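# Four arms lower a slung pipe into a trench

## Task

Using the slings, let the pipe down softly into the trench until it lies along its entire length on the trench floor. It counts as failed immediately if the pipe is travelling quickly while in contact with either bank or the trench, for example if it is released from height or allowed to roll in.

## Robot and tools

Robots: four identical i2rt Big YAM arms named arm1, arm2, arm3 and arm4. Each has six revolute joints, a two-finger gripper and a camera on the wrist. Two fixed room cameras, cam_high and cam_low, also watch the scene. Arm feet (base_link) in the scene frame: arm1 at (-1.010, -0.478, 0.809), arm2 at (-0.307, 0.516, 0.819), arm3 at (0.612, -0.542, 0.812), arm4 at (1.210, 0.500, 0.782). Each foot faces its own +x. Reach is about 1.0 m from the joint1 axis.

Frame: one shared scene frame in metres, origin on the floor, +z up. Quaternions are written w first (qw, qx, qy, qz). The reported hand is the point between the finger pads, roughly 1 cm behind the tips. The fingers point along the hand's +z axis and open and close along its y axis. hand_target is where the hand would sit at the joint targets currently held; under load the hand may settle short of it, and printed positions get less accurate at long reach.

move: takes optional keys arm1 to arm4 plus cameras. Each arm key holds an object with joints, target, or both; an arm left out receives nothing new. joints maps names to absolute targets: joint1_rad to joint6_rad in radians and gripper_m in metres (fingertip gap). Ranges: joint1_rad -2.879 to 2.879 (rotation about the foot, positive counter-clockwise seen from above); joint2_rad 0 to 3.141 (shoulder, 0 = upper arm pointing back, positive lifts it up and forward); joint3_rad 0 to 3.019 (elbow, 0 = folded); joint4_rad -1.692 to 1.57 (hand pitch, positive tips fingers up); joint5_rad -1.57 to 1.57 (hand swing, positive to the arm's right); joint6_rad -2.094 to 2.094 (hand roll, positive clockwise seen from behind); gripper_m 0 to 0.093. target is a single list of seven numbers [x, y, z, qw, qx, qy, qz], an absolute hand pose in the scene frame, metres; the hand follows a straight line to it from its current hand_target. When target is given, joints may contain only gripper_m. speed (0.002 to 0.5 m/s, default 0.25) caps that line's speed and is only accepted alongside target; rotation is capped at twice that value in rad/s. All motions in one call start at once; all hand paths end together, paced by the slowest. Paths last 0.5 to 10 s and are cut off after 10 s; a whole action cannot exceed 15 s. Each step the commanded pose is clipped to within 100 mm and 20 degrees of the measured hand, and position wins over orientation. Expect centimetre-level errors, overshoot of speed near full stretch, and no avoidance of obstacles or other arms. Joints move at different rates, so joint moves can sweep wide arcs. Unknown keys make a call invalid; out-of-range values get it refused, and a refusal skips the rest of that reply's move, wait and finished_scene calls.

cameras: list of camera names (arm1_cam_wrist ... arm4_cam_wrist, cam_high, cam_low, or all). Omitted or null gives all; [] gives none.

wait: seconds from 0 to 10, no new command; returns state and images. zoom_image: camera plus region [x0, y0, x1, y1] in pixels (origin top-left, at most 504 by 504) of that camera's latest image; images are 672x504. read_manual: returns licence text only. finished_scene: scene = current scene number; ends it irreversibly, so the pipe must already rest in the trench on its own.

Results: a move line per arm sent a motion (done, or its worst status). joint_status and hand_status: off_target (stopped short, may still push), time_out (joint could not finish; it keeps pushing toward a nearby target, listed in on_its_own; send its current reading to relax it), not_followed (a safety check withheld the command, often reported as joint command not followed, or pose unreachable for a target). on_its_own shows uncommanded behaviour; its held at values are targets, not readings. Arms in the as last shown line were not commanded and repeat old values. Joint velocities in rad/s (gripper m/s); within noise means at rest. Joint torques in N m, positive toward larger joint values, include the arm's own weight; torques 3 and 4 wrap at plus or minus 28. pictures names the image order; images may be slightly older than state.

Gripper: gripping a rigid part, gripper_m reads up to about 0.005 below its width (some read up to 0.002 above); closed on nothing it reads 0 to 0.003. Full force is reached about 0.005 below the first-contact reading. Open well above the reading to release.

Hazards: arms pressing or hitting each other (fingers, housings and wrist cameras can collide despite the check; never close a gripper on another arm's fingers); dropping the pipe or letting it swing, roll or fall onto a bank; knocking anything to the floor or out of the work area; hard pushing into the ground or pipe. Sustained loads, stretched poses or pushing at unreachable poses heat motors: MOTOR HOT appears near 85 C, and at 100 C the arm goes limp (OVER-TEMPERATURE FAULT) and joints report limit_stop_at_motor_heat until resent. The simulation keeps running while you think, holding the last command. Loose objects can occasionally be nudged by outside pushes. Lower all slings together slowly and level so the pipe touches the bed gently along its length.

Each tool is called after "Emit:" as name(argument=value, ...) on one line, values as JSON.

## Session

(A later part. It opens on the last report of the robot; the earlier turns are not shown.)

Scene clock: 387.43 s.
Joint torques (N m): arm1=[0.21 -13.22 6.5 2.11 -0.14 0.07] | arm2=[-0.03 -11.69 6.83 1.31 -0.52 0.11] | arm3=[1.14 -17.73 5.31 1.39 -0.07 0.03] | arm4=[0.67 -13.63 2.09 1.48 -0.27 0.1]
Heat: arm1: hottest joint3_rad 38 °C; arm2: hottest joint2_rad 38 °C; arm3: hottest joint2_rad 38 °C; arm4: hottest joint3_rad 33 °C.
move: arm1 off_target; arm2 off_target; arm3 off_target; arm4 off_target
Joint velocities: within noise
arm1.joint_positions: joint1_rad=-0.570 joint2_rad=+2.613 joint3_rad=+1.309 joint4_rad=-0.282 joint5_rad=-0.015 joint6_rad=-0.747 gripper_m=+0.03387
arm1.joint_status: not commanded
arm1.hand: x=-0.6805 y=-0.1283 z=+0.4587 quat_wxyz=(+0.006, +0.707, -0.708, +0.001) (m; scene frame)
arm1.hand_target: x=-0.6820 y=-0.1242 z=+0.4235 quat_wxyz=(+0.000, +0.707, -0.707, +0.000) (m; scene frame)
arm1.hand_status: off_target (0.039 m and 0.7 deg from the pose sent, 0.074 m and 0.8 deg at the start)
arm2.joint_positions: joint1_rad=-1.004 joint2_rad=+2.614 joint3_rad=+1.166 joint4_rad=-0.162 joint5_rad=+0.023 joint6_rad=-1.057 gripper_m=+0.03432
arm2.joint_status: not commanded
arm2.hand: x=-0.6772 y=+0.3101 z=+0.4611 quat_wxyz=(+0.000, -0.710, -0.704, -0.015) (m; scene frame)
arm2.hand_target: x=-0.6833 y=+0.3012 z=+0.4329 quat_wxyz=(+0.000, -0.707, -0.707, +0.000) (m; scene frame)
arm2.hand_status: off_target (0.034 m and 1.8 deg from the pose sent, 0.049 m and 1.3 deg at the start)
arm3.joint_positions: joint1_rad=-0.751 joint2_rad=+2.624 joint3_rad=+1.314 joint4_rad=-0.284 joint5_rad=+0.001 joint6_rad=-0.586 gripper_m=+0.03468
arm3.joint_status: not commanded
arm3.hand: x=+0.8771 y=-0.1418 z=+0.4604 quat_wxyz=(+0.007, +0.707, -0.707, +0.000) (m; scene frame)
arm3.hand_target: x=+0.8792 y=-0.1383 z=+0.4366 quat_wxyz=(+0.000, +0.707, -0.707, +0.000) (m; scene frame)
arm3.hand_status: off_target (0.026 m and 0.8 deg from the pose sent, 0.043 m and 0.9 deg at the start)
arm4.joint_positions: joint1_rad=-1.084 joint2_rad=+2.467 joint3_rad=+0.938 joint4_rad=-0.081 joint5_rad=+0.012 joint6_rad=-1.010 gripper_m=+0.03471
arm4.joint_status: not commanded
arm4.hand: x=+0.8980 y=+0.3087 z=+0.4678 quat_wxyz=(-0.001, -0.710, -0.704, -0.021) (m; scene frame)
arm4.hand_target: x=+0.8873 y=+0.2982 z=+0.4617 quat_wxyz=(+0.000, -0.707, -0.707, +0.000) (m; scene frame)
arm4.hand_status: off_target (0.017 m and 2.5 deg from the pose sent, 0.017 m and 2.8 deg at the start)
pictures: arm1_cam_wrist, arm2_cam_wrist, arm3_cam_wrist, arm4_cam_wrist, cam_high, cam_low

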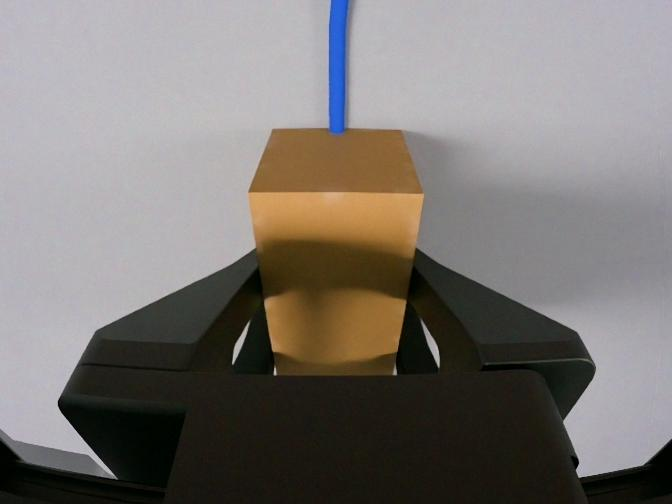

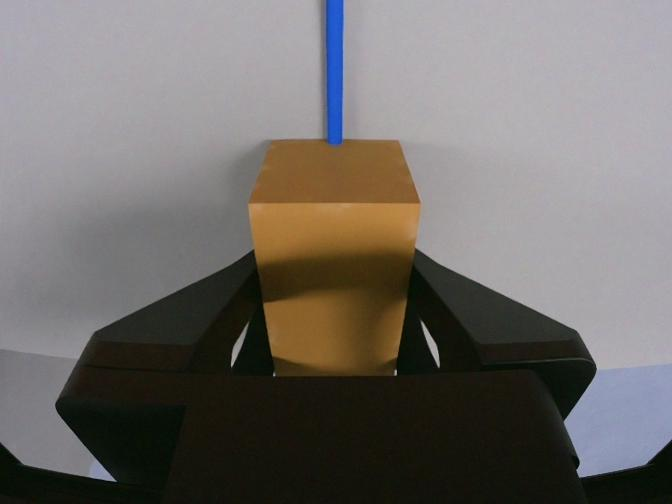

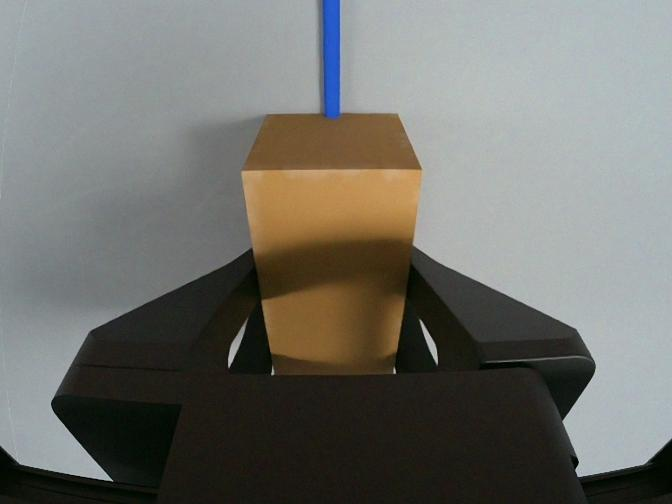

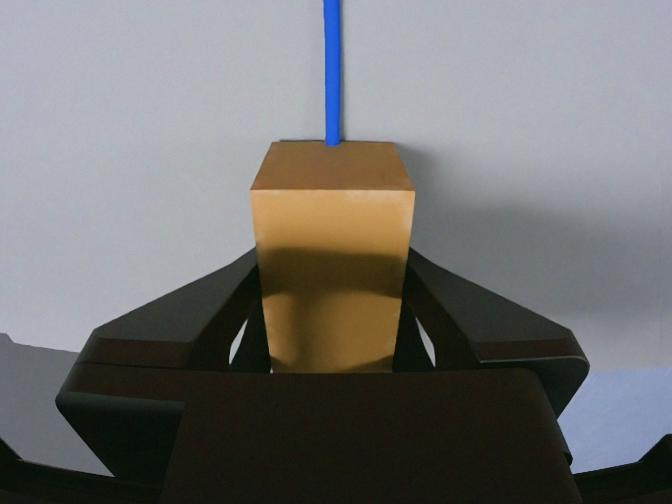

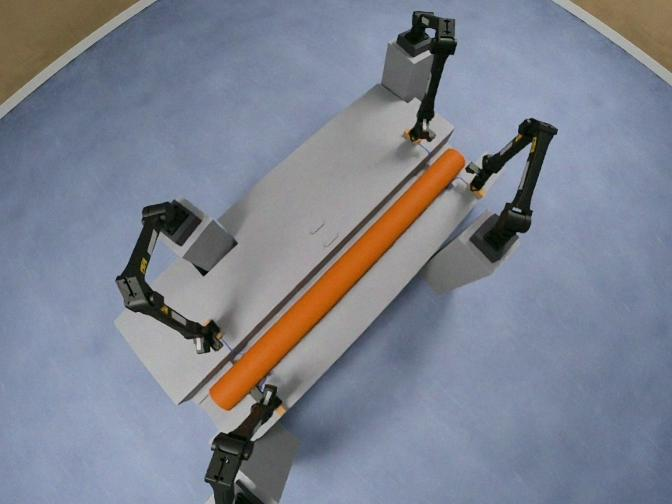

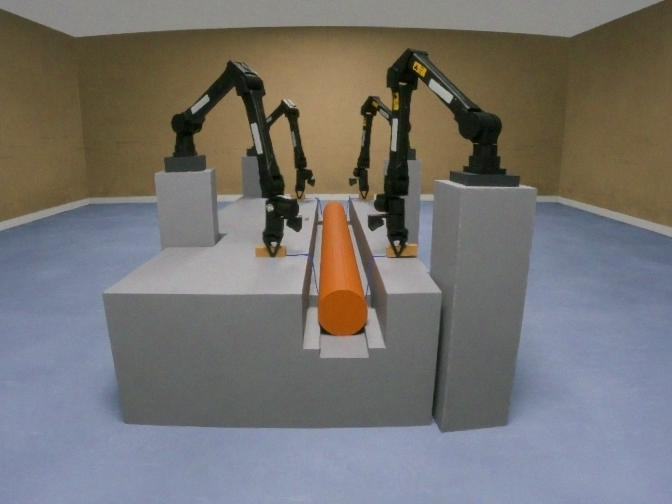

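Emit:
move(arm1={"joints": {"gripper_m": 0.06}, "target": [-0.681, -0.127, 0.466, 0, 0.7071, -0.7071, 0], "speed": 0.05}, arm2={"joints": {"gripper_m": 0.06}, "target": [-0.682, 0.307, 0.466, 0, 0.7071, 0.7071, 0], "speed": 0.05}, arm3={"joints": {"gripper_m": 0.06}, "target": [0.878, -0.141, 0.466, 0, 0.7071, -0.7071, 0], "speed": 0.05}, arm4={"joints": {"gripper_m": 0.06}, "target": [0.890, 0.302, 0.466, 0, 0.7071, 0.7071, 0], "speed": 0.05})

Emit:
move(arm1={"target": [-0.681, -0.127, 0.56, 0, 0.7071, -0.7071, 0], "speed": 0.15}, arm2={"target": [-0.682, 0.307, 0.56, 0, 0.7071, 0.7071, 0], "speed": 0.15}, arm3={"target": [0.878, -0.141, 0.56, 0, 0.7071, -0.7071, 0], "speed": 0.15}, arm4={"target": [0.890, 0.302, 0.56, 0, 0.7071, 0.7071, 0], "speed": 0.15})

Emit:
zoom_image(camera="cam_low", region=[240, 190, 440, 350])

Scene clock: 393.77 s.
Joint torques (N m): arm1=[-1.32 -21.89 1.99 0.75 -0.11 -0.01] | arm2=[-0.85 -19.25 1.21 0.18 -0.15 0.06] | arm3=[1.2 -24.53 1.72 0.13 -0.27 0.02] | arm4=[0.32 -15.68 -0.03 0.69 -0.08 0.07]
Heat: arm1: hottest joint3_rad 38 °C; arm2: hottest joint2_rad 38 °C; arm3: hottest joint2_rad 37 °C; arm4: hottest joint2_rad 32 °C.
move: arm1 done; arm2 done; arm3 done; arm4 done
Joint velocities: within noise
arm1.joint_positions: joint1_rad=-0.564 joint2_rad=+2.608 joint3_rad=+1.296 joint4_rad=-0.273 joint5_rad=-0.016 joint6_rad=-0.744 gripper_m=+0.05993
arm1.joint_status: all done
arm1.hand: x=-0.6852 y=-0.1285 z=+0.4596 quat_wxyz=(+0.006, +0.708, -0.706, +0.001) (m; scene frame)
arm1.hand_target: x=-0.6809 y=-0.1268 z=+0.4660 quat_wxyz=(+0.000, +0.707, -0.707, +0.000) (m; scene frame)
arm1.hand_status: done (0.008 m and 0.7 deg from the pose sent, 0.008 m and 0.7 deg at the start)
arm2.joint_positions: joint1_rad=-1.002 joint2_rad=+2.610 joint3_rad=+1.158 joint4_rad=-0.149 joint5_rad=+0.014 joint6_rad=-1.060 gripper_m=+0.05995
arm2.joint_status: all done
arm2.hand: x=-0.6767 y=+0.3081 z=+0.4625 quat_wxyz=(-0.003, -0.708, -0.706, -0.010) (m; scene frame)
arm2.hand_target: x=-0.6820 y=+0.3071 z=+0.4660 quat_wxyz=(+0.000, -0.707, -0.707, +0.000) (m; scene frame)
arm2.hand_status: done (0.006 m and 1.2 deg from the pose sent, 0.008 m and 1.8 deg at the start)
arm3.joint_positions: joint1_rad=-0.753 joint2_rad=+2.622 joint3_rad=+1.302 joint4_rad=-0.272 joint5_rad=+0.005 joint6_rad=-0.586 gripper_m=+0.05993
arm3.joint_status: all done
arm3.hand: x=+0.8770 y=-0.1450 z=+0.4605 quat_wxyz=(+0.005, +0.707, -0.707, +0.002) (m; scene frame)
arm3.hand_target: x=+0.8781 y=-0.1410 z=+0.4660 quat_wxyz=(+0.000, +0.707, -0.707, +0.000) (m; scene frame)
arm3.hand_status: done (0.007 m and 0.6 deg from the pose sent, 0.006 m and 0.8 deg at the start)
arm4.joint_positions: joint1_rad=-1.084 joint2_rad=+2.476 joint3_rad=+0.948 joint4_rad=-0.051 joint5_rad=+0.007 joint6_rad=-1.010 gripper_m=+0.05991
arm4.joint_status: all done
arm4.hand: x=+0.8903 y=+0.3028 z=+0.4646 quat_wxyz=(+0.000, -0.710, -0.704, -0.005) (m; scene frame)
arm4.hand_target: x=+0.8900 y=+0.3019 z=+0.4660 quat_wxyz=(+0.000, -0.707, -0.707, +0.000) (m; scene frame)
arm4.hand_status: done (0.002 m and 0.8 deg from the pose sent, 0.011 m and 2.5 deg at the start)
pictures: arm1_cam_wrist, arm2_cam_wrist, arm3_cam_wrist, arm4_cam_wrist, cam_high, cam_low

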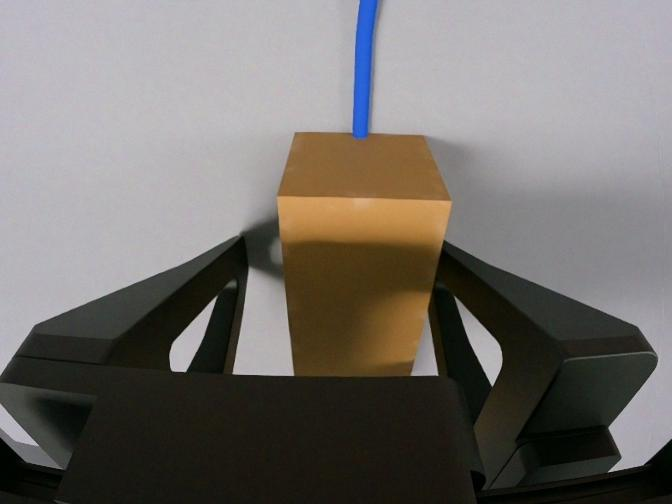

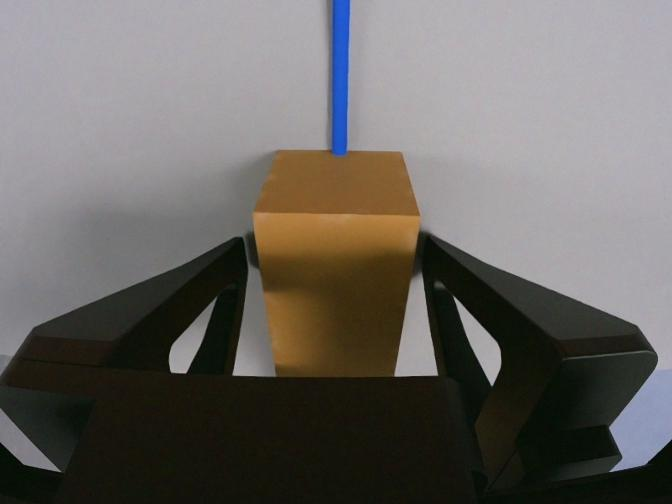

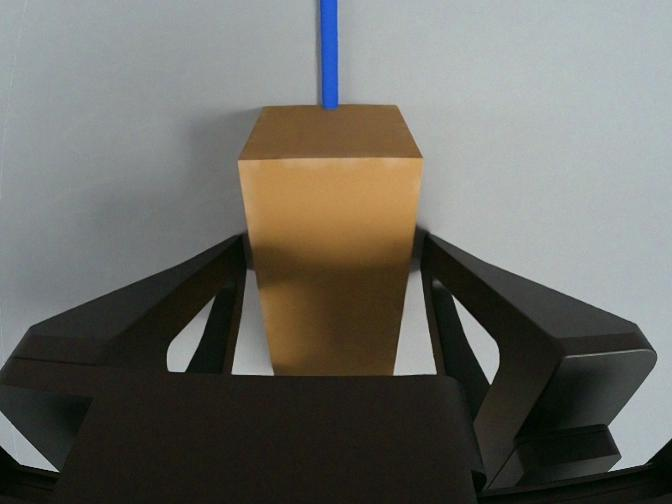

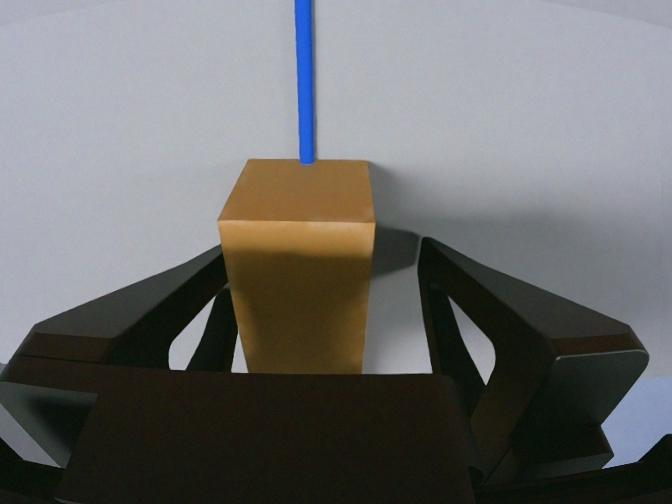

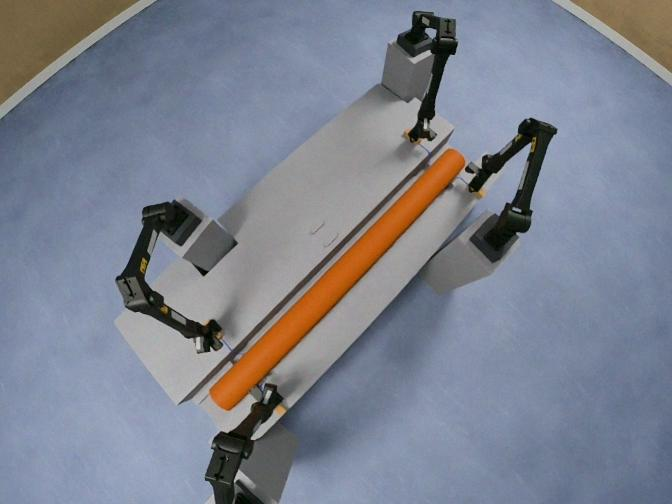

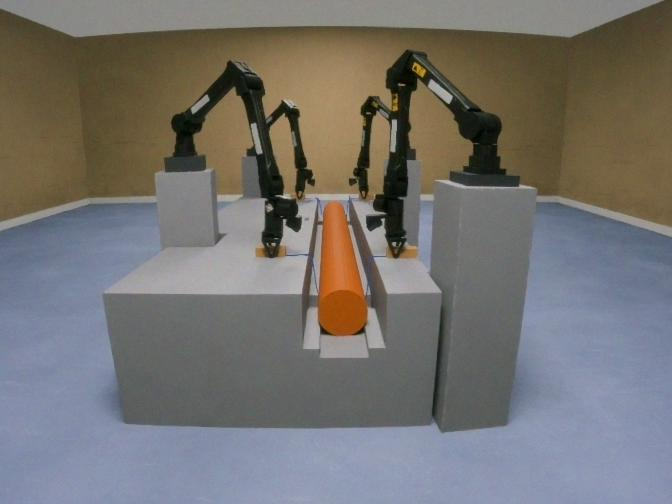

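Scene clock: 395.07 s.
Joint torques (N m): arm1=[-0.97 -19.49 3.23 0.24 -0.11 -0.05] | arm2=[-0.62 -17.55 2.52 -0.83 -0.16 0.09] | arm3=[1.38 -22.36 2.95 -0.28 -0.27 0.03] | arm4=[0.44 -15.03 1.4 -0.2 -0.08 0.09]
Heat: arm1: hottest joint2_rad 37 °C; arm2: hottest joint2_rad 38 °C; arm3: hottest joint2_rad 37 °C; arm4: hottest joint2_rad 32 °C.
move: arm1 done; arm2 done; arm3 done; arm4 done
Joint velocities: within noise
arm1.joint_positions: joint1_rad=-0.564 joint2_rad=+2.359 joint3_rad=+1.177 joint4_rad=-0.376 joint5_rad=-0.016 joint6_rad=-0.744 gripper_m=+0.05993
arm1.joint_status: not commanded
arm1.hand: x=-0.6801 y=-0.1205 z=+0.5603 quat_wxyz=(-0.008, +0.708, -0.706, +0.000) (m; scene frame)
arm1.hand_target: x=-0.6811 y=-0.1268 z=+0.5600 quat_wxyz=(+0.000, +0.707, -0.707, +0.000) (m; scene frame)
arm1.hand_status: done (0.007 m and 0.9 deg from the pose sent, 0.101 m and 0.7 deg at the start)
arm2.joint_positions: joint1_rad=-1.002 joint2_rad=+2.347 joint3_rad=+1.030 joint4_rad=-0.246 joint5_rad=+0.014 joint6_rad=-1.060 gripper_m=+0.05996
arm2.joint_status: not commanded
arm2.hand: x=-0.6877 y=+0.3036 z=+0.5613 quat_wxyz=(+0.002, -0.708, -0.706, +0.009) (m; scene frame)
arm2.hand_target: x=-0.6820 y=+0.3071 z=+0.5601 quat_wxyz=(+0.000, -0.707, -0.707, +0.000) (m; scene frame)
arm2.hand_status: done (0.007 m and 1.0 deg from the pose sent, 0.098 m and 1.1 deg at the start)
arm3.joint_positions: joint1_rad=-0.753 joint2_rad=+2.373 joint3_rad=+1.180 joint4_rad=-0.377 joint5_rad=+0.005 joint6_rad=-0.586 gripper_m=+0.05993
arm3.joint_status: not commanded
arm3.hand: x=+0.8811 y=-0.1394 z=+0.5606 quat_wxyz=(-0.005, +0.707, -0.707, +0.000) (m; scene frame)
arm3.hand_target: x=+0.8781 y=-0.1411 z=+0.5599 quat_wxyz=(+0.000, +0.707, -0.707, +0.000) (m; scene frame)
arm3.hand_status: done (0.003 m and 0.6 deg from the pose sent, 0.100 m and 0.6 deg at the start)
arm4.joint_positions: joint1_rad=-1.084 joint2_rad=+2.199 joint3_rad=+0.834 joint4_rad=-0.193 joint5_rad=+0.007 joint6_rad=-1.010 gripper_m=+0.05991
arm4.joint_status: not commanded
arm4.hand: x=+0.8862 y=+0.3008 z=+0.5581 quat_wxyz=(+0.002, -0.710, -0.704, +0.005) (m; scene frame)
arm4.hand_target: x=+0.8900 y=+0.3019 z=+0.5599 quat_wxyz=(+0.000, -0.707, -0.707, +0.000) (m; scene frame)
arm4.hand_status: done (0.004 m and 0.7 deg from the pose sent, 0.095 m and 0.8 deg at the start)
pictures: arm1_cam_wrist, arm2_cam_wrist, arm3_cam_wrist, arm4_cam_wrist, cam_high, cam_low

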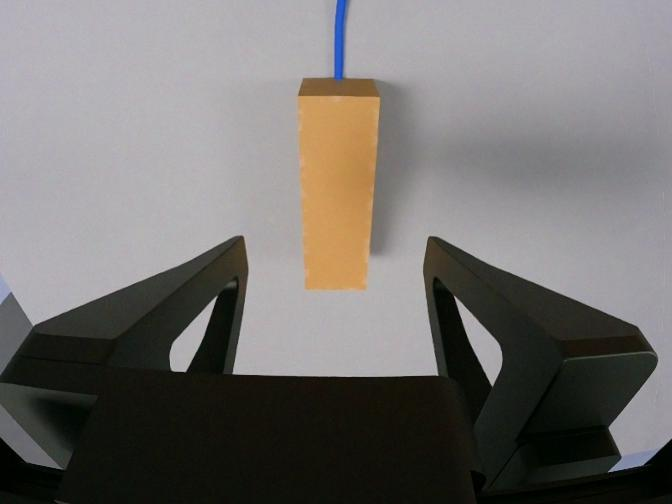

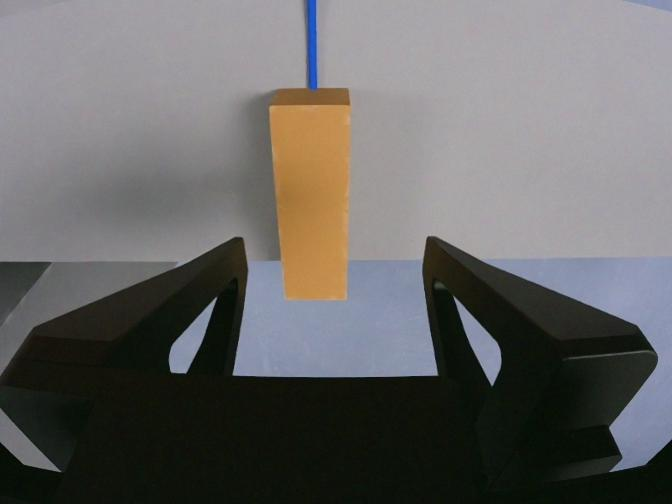

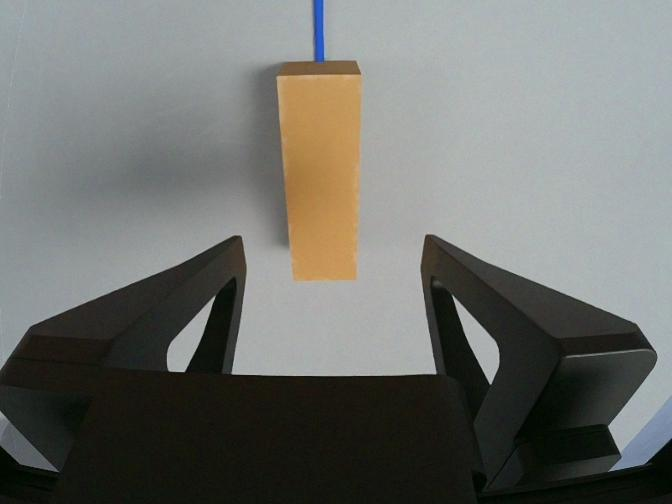

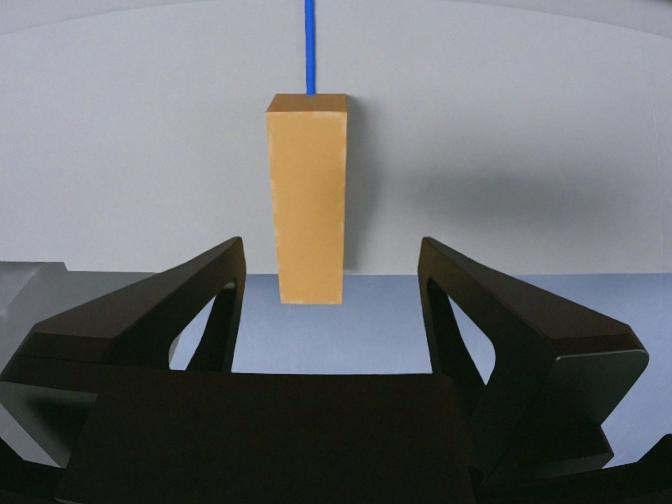

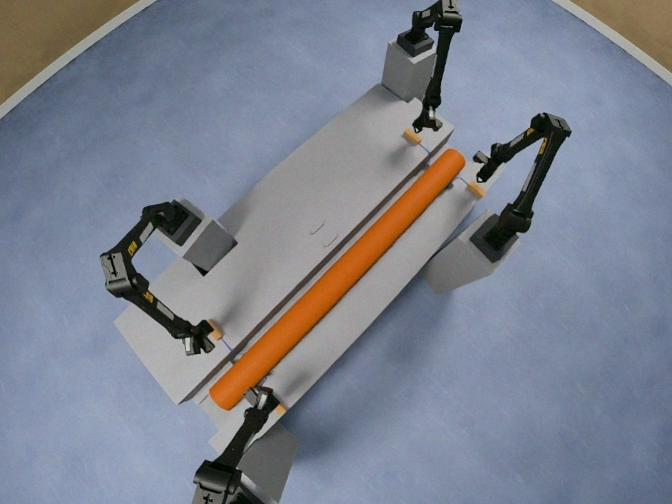

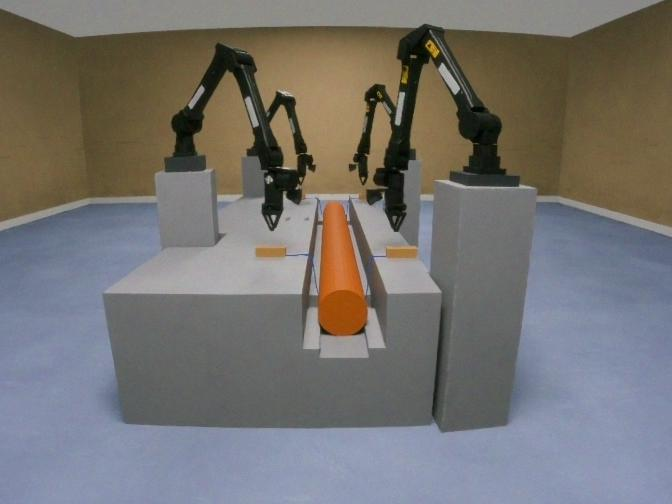

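Scaled by 2.520.

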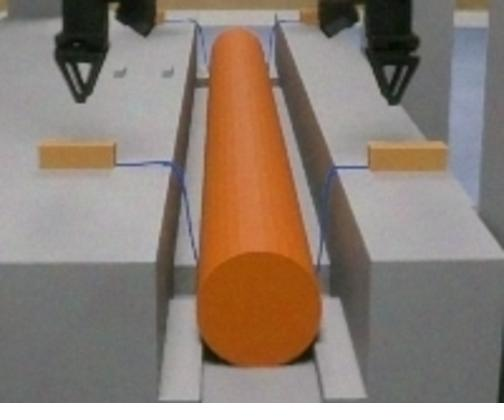

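Emit:
move(arm1={"joints": {"gripper_m": 0.093}, "target": [-0.677, -0.127, 0.462, 0, 0.7071, -0.7071, 0], "speed": 0.12}, arm2={"joints": {"gripper_m": 0.093}, "target": [-0.676, 0.305, 0.464, 0, 0.7071, 0.7071, 0], "speed": 0.12}, arm3={"joints": {"gripper_m": 0.093}, "target": [0.870, -0.135, 0.464, 0, 0.7071, -0.7071, 0], "speed": 0.12}, arm4={"joints": {"gripper_m": 0.093}, "target": [0.900, 0.304, 0.464, 0, 0.7071, 0.7071, 0], "speed": 0.12}, cameras=["arm1_cam_wrist", "arm2_cam_wrist", "arm3_cam_wrist", "arm4_cam_wrist"])

Scene clock: 435.67 s.
Joint torques (N m): arm1=[-1.2 -18.02 3.81 1.07 -0.11 -0.08] | arm2=[-0.09 -17.67 2.63 0.02 -0.16 0.17] | arm3=[1.79 -22.01 3.3 0.44 -0.29 0.11] | arm4=[0.91 -15.09 0.73 0.64 -0.08 0.17]
Heat: arm1: hottest joint2_rad 36 °C; arm2: hottest joint2_rad 38 °C; arm3: hottest joint2_rad 38 °C; arm4: hottest joint2_rad 31 °C.
move: arm1 off_target; arm2 done; arm3 done; arm4 done
Joint velocities: within noise
arm1.joint_positions: joint1_rad=-0.565 joint2_rad=+2.578 joint3_rad=+1.285 joint4_rad=-0.285 joint5_rad=-0.016 joint6_rad=-0.744 gripper_m=+0.09290
arm1.joint_status: all done
arm1.hand: x=-0.6820 y=-0.1255 z=+0.4722 quat_wxyz=(+0.002, +0.708, -0.707, +0.000) (m; scene frame)
arm1.hand_target: x=-0.6773 y=-0.1272 z=+0.4623 quat_wxyz=(+0.000, +0.707, -0.707, +0.000) (m; scene frame)
arm1.hand_status: off_target (0.011 m and 0.3 deg from the pose sent, 0.099 m and 0.9 deg at the start)
arm2.joint_positions: joint1_rad=-1.002 joint2_rad=+2.600 joint3_rad=+1.133 joint4_rad=-0.134 joint5_rad=+0.014 joint6_rad=-1.060 gripper_m=+0.09292
arm2.joint_status: all done
arm2.hand: x=-0.6703 y=+0.3117 z=+0.4654 quat_wxyz=(-0.003, -0.708, -0.706, -0.010) (m; scene frame)
arm2.hand_target: x=-0.6761 y=+0.3050 z=+0.4642 quat_wxyz=(+0.000, -0.707, -0.707, +0.000) (m; scene frame)
arm2.hand_status: done (0.009 m and 1.2 deg from the pose sent, 0.098 m and 1.1 deg at the start)
arm3.joint_positions: joint1_rad=-0.738 joint2_rad=+2.601 joint3_rad=+1.287 joint4_rad=-0.279 joint5_rad=+0.005 joint6_rad=-0.572 gripper_m=+0.09290
arm3.joint_status: all done
arm3.hand: x=+0.8702 y=-0.1424 z=+0.4684 quat_wxyz=(+0.006, +0.707, -0.707, +0.002) (m; scene frame)
arm3.hand_target: x=+0.8698 y=-0.1352 z=+0.4642 quat_wxyz=(+0.000, +0.707, -0.707, +0.000) (m; scene frame)
arm3.hand_status: done (0.009 m and 0.8 deg from the pose sent, 0.097 m and 0.6 deg at the start)
arm4.joint_positions: joint1_rad=-1.082 joint2_rad=+2.478 joint3_rad=+0.912 joint4_rad=-0.024 joint5_rad=+0.006 joint6_rad=-1.010 gripper_m=+0.09289
arm4.joint_status: all done
arm4.hand: x=+0.9049 y=+0.3111 z=+0.4636 quat_wxyz=(-0.001, -0.709, -0.705, -0.011) (m; scene frame)
arm4.hand_target: x=+0.9001 y=+0.3040 z=+0.4641 quat_wxyz=(+0.000, -0.707, -0.707, +0.000) (m; scene frame)
arm4.hand_status: done (0.009 m and 1.3 deg from the pose sent, 0.095 m and 0.7 deg at the start)
pictures: arm1_cam_wrist, arm2_cam_wrist, arm3_cam_wrist, arm4_cam_wrist

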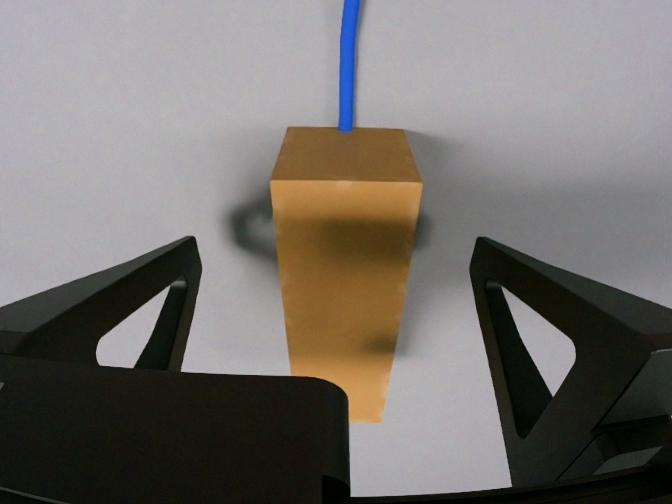

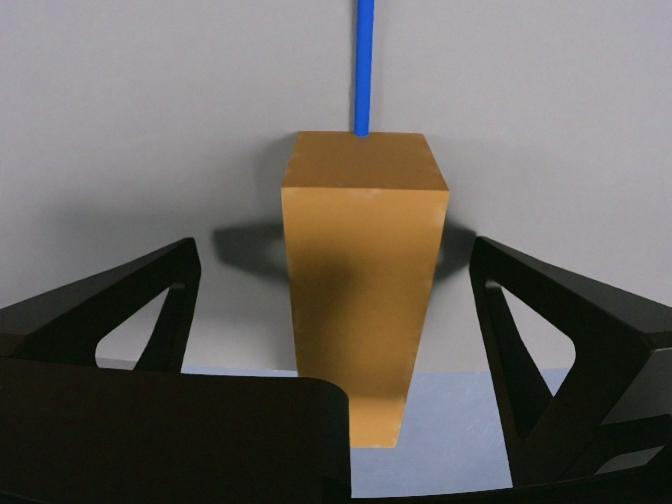

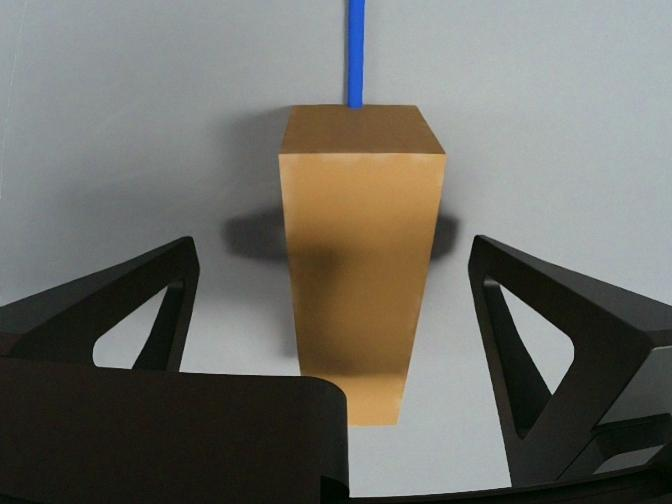

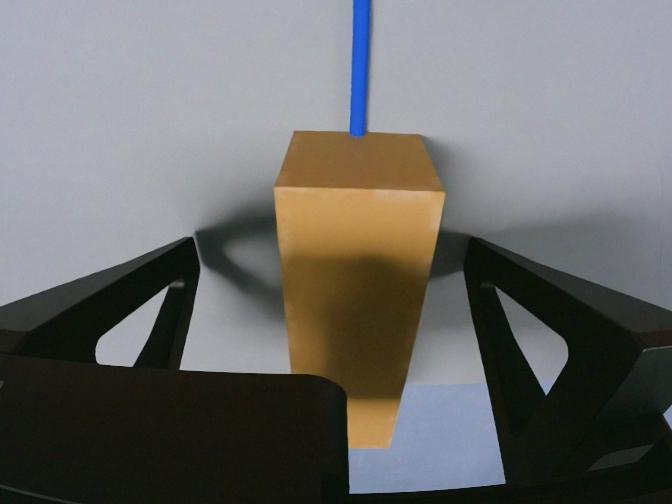

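Emit:
move(arm1={"joints": {"gripper_m": 0.02}}, arm2={"joints": {"gripper_m": 0.02}}, arm3={"joints": {"gripper_m": 0.02}}, arm4={"joints": {"gripper_m": 0.02}}, cameras=[])

Emit:
move(arm1={"target": [-0.666, -0.042, 0.905, 0, 0.7071, -0.7071, 0], "speed": 0.12}, arm2={"target": [-0.689, 0.309, 0.885, 0, 0.7071, 0.7071, 0], "speed": 0.12}, arm3={"target": [0.886, -0.080, 0.905, 0, 0.7071, -0.7071, 0], "speed": 0.12}, arm4={"target": [0.885, 0.280, 0.885, 0, 0.7071, 0.7071, 0], "speed": 0.12}, cameras=["cam_low", "cam_high"])

Emit:
zoom_image(camera="cam_low", region=[220, 120, 440, 370])

Scene clock: 441.20 s.
Joint torques (N m): arm1=[-0.79 -17.49 3.82 0.91 -0.09 -0.1] | arm2=[-0.03 -17.79 2.47 -0.05 -0.17 0.17] | arm3=[1.85 -22.12 3.25 0.39 -0.29 0.08] | arm4=[0.91 -15.09 0.69 0.59 -0.04 0.17]
Heat: arm1: hottest joint2_rad 36 °C; arm2: hottest joint2_rad 38 °C; arm3: hottest joint2_rad 38 °C; arm4: hottest joint2_rad 31 °C.
move: arm1 off_target; arm2 off_target; arm3 off_target; arm4 off_target
Joint velocities: within noise
arm1.joint_positions: joint1_rad=-0.565 joint2_rad=+2.578 joint3_rad=+1.286 joint4_rad=-0.284 joint5_rad=-0.015 joint6_rad=-0.744 gripper_m=+0.03385
arm1.joint_status: gripper_m off_target (ended at +0.03388, target +0.02000)
arm1.hand: x=-0.6814 y=-0.1253 z=+0.4722 quat_wxyz=(+0.002, +0.708, -0.707, +0.001) (m; scene frame)
arm1.hand_target: x=-0.6774 y=-0.1272 z=+0.4622 quat_wxyz=(+0.000, +0.707, -0.707, +0.000) (m; scene frame)
arm1.hand_status: not commanded
arm2.joint_positions: joint1_rad=-1.002 joint2_rad=+2.600 joint3_rad=+1.134 joint4_rad=-0.132 joint5_rad=+0.014 joint6_rad=-1.060 gripper_m=+0.03467
arm2.joint_status: gripper_m off_target (ended at +0.03470, target +0.02000)
arm2.hand: x=-0.6714 y=+0.3111 z=+0.4654 quat_wxyz=(-0.002, -0.708, -0.706, -0.008) (m; scene frame)
arm2.hand_target: x=-0.6759 y=+0.3051 z=+0.4641 quat_wxyz=(+0.000, -0.707, -0.707, +0.000) (m; scene frame)
arm2.hand_status: not commanded
arm3.joint_positions: joint1_rad=-0.738 joint2_rad=+2.601 joint3_rad=+1.287 joint4_rad=-0.278 joint5_rad=+0.005 joint6_rad=-0.570 gripper_m=+0.03474
arm3.joint_status: gripper_m off_target (ended at +0.03477, target +0.02000)
arm3.hand: x=+0.8705 y=-0.1420 z=+0.4685 quat_wxyz=(+0.005, +0.706, -0.708, +0.002) (m; scene frame)
arm3.hand_target: x=+0.8699 y=-0.1351 z=+0.4642 quat_wxyz=(+0.000, +0.707, -0.707, +0.000) (m; scene frame)
arm3.hand_status: not commanded
arm4.joint_positions: joint1_rad=-1.082 joint2_rad=+2.478 joint3_rad=+0.912 joint4_rad=-0.022 joint5_rad=+0.006 joint6_rad=-1.010 gripper_m=+0.03497
arm4.joint_status: gripper_m off_target (ended at +0.03500, target +0.02000)
arm4.hand: x=+0.9046 y=+0.3109 z=+0.4636 quat_wxyz=(-0.001, -0.709, -0.705, -0.010) (m; scene frame)
arm4.hand_target: x=+0.9001 y=+0.3040 z=+0.4641 quat_wxyz=(+0.000, -0.707, -0.707, +0.000) (m; scene frame)
arm4.hand_status: not commanded
pictures: none
No camera images: "cameras" was empty.

Scene clock: 446.23 s.
Joint torques (N m): arm1=[-1.38 -28.92 13.14 -1.85 0.08 -0.11] | arm2=[-2.49 -20.89 14.74 -2.54 0.06 0.04] | arm3=[0.85 -33.61 11.56 -2.63 -0.03 -0.07] | arm4=[-0.03 -18.67 12.7 -2.19 0.26 0.12]
Heat: arm1: hottest joint2_rad 37 °C; arm2: hottest joint2_rad 38 °C; arm3: hottest joint2_rad 38 °C; arm4: hottest joint3_rad 32 °C.
move: arm1 off_target; arm2 off_target; arm3 off_target; arm4 off_target
Joint velocities: within noise
arm1.joint_positions: joint1_rad=-0.489 joint2_rad=+1.971 joint3_rad=+1.405 joint4_rad=-1.145 joint5_rad=-0.019 joint6_rad=-0.669 gripper_m=+0.03385
arm1.joint_status: not commanded
arm1.hand: x=-0.6911 y=-0.0681 z=+0.8140 quat_wxyz=(+0.069, +0.705, -0.706, +0.007) (m; scene frame)
arm1.hand_target: x=-0.6701 y=-0.0470 z=+0.9013 quat_wxyz=(-0.001, +0.707, -0.707, +0.000) (m; scene frame)
arm1.hand_status: off_target (0.098 m and 8.0 deg from the pose sent, 0.441 m and 0.2 deg at the start; pose on its path clipped on 40 of 151 steps)
arm2.joint_positions: joint1_rad=-0.980 joint2_rad=+1.698 joint3_rad=+0.992 joint4_rad=-0.980 joint5_rad=+0.010 joint6_rad=-1.056 gripper_m=+0.03459
arm2.joint_status: not commanded
arm2.hand: x=-0.6530 y=+0.3162 z=+0.8289 quat_wxyz=(-0.015, -0.700, -0.712, -0.050) (m; scene frame)
arm2.hand_target: x=-0.6859 y=+0.3106 z=+0.8834 quat_wxyz=(+0.001, -0.707, -0.707, +0.000) (m; scene frame)
arm2.hand_status: off_target (0.067 m and 6.1 deg from the pose sent, 0.420 m and 1.0 deg at the start)
arm3.joint_positions: joint1_rad=-0.695 joint2_rad=+1.956 joint3_rad=+1.353 joint4_rad=-1.122 joint5_rad=+0.000 joint6_rad=-0.526 gripper_m=+0.03474
arm3.joint_status: not commanded
arm3.hand: x=+0.8671 y=-0.1080 z=+0.8135 quat_wxyz=(+0.070, +0.704, -0.707, +0.017) (m; scene frame)
arm3.hand_target: x=+0.8829 y=-0.0850 z=+0.9005 quat_wxyz=(+0.000, +0.707, -0.707, +0.000) (m; scene frame)
arm3.hand_status: off_target (0.098 m and 8.3 deg from the pose sent, 0.441 m and 0.7 deg at the start; pose on its path clipped on 33 of 151 steps)
arm4.joint_positions: joint1_rad=-1.030 joint2_rad=+1.539 joint3_rad=+0.911 joint4_rad=-1.052 joint5_rad=-0.002 joint6_rad=-0.969 gripper_m=+0.03497
arm4.joint_status: not commanded
arm4.hand: x=+0.9136 y=+0.2948 z=+0.8235 quat_wxyz=(-0.013, -0.704, -0.708, -0.054) (m; scene frame)
arm4.hand_target: x=+0.8881 y=+0.2819 z=+0.8820 quat_wxyz=(+0.000, -0.707, -0.707, +0.001) (m; scene frame)
arm4.hand_status: off_target (0.069 m and 6.4 deg from the pose sent, 0.423 m and 1.2 deg at the start)
pictures: cam_high, cam_low

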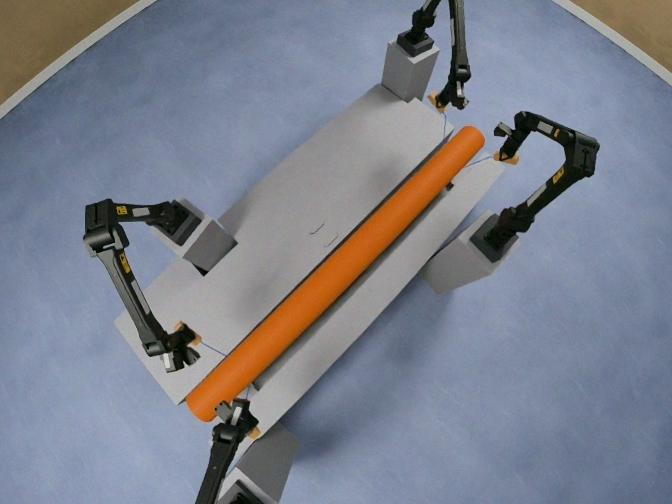

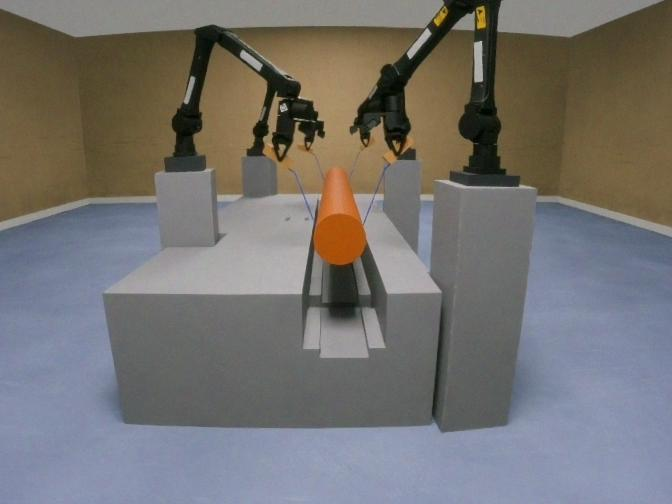

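Scaled by 2.016.

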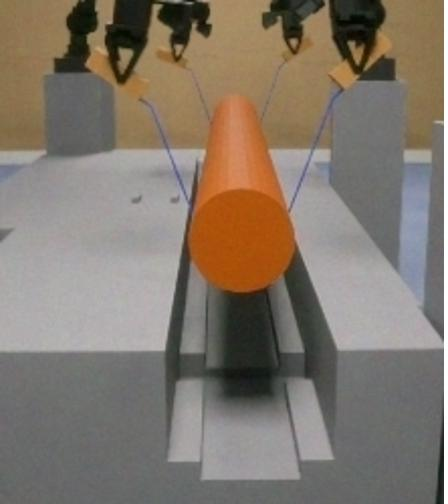

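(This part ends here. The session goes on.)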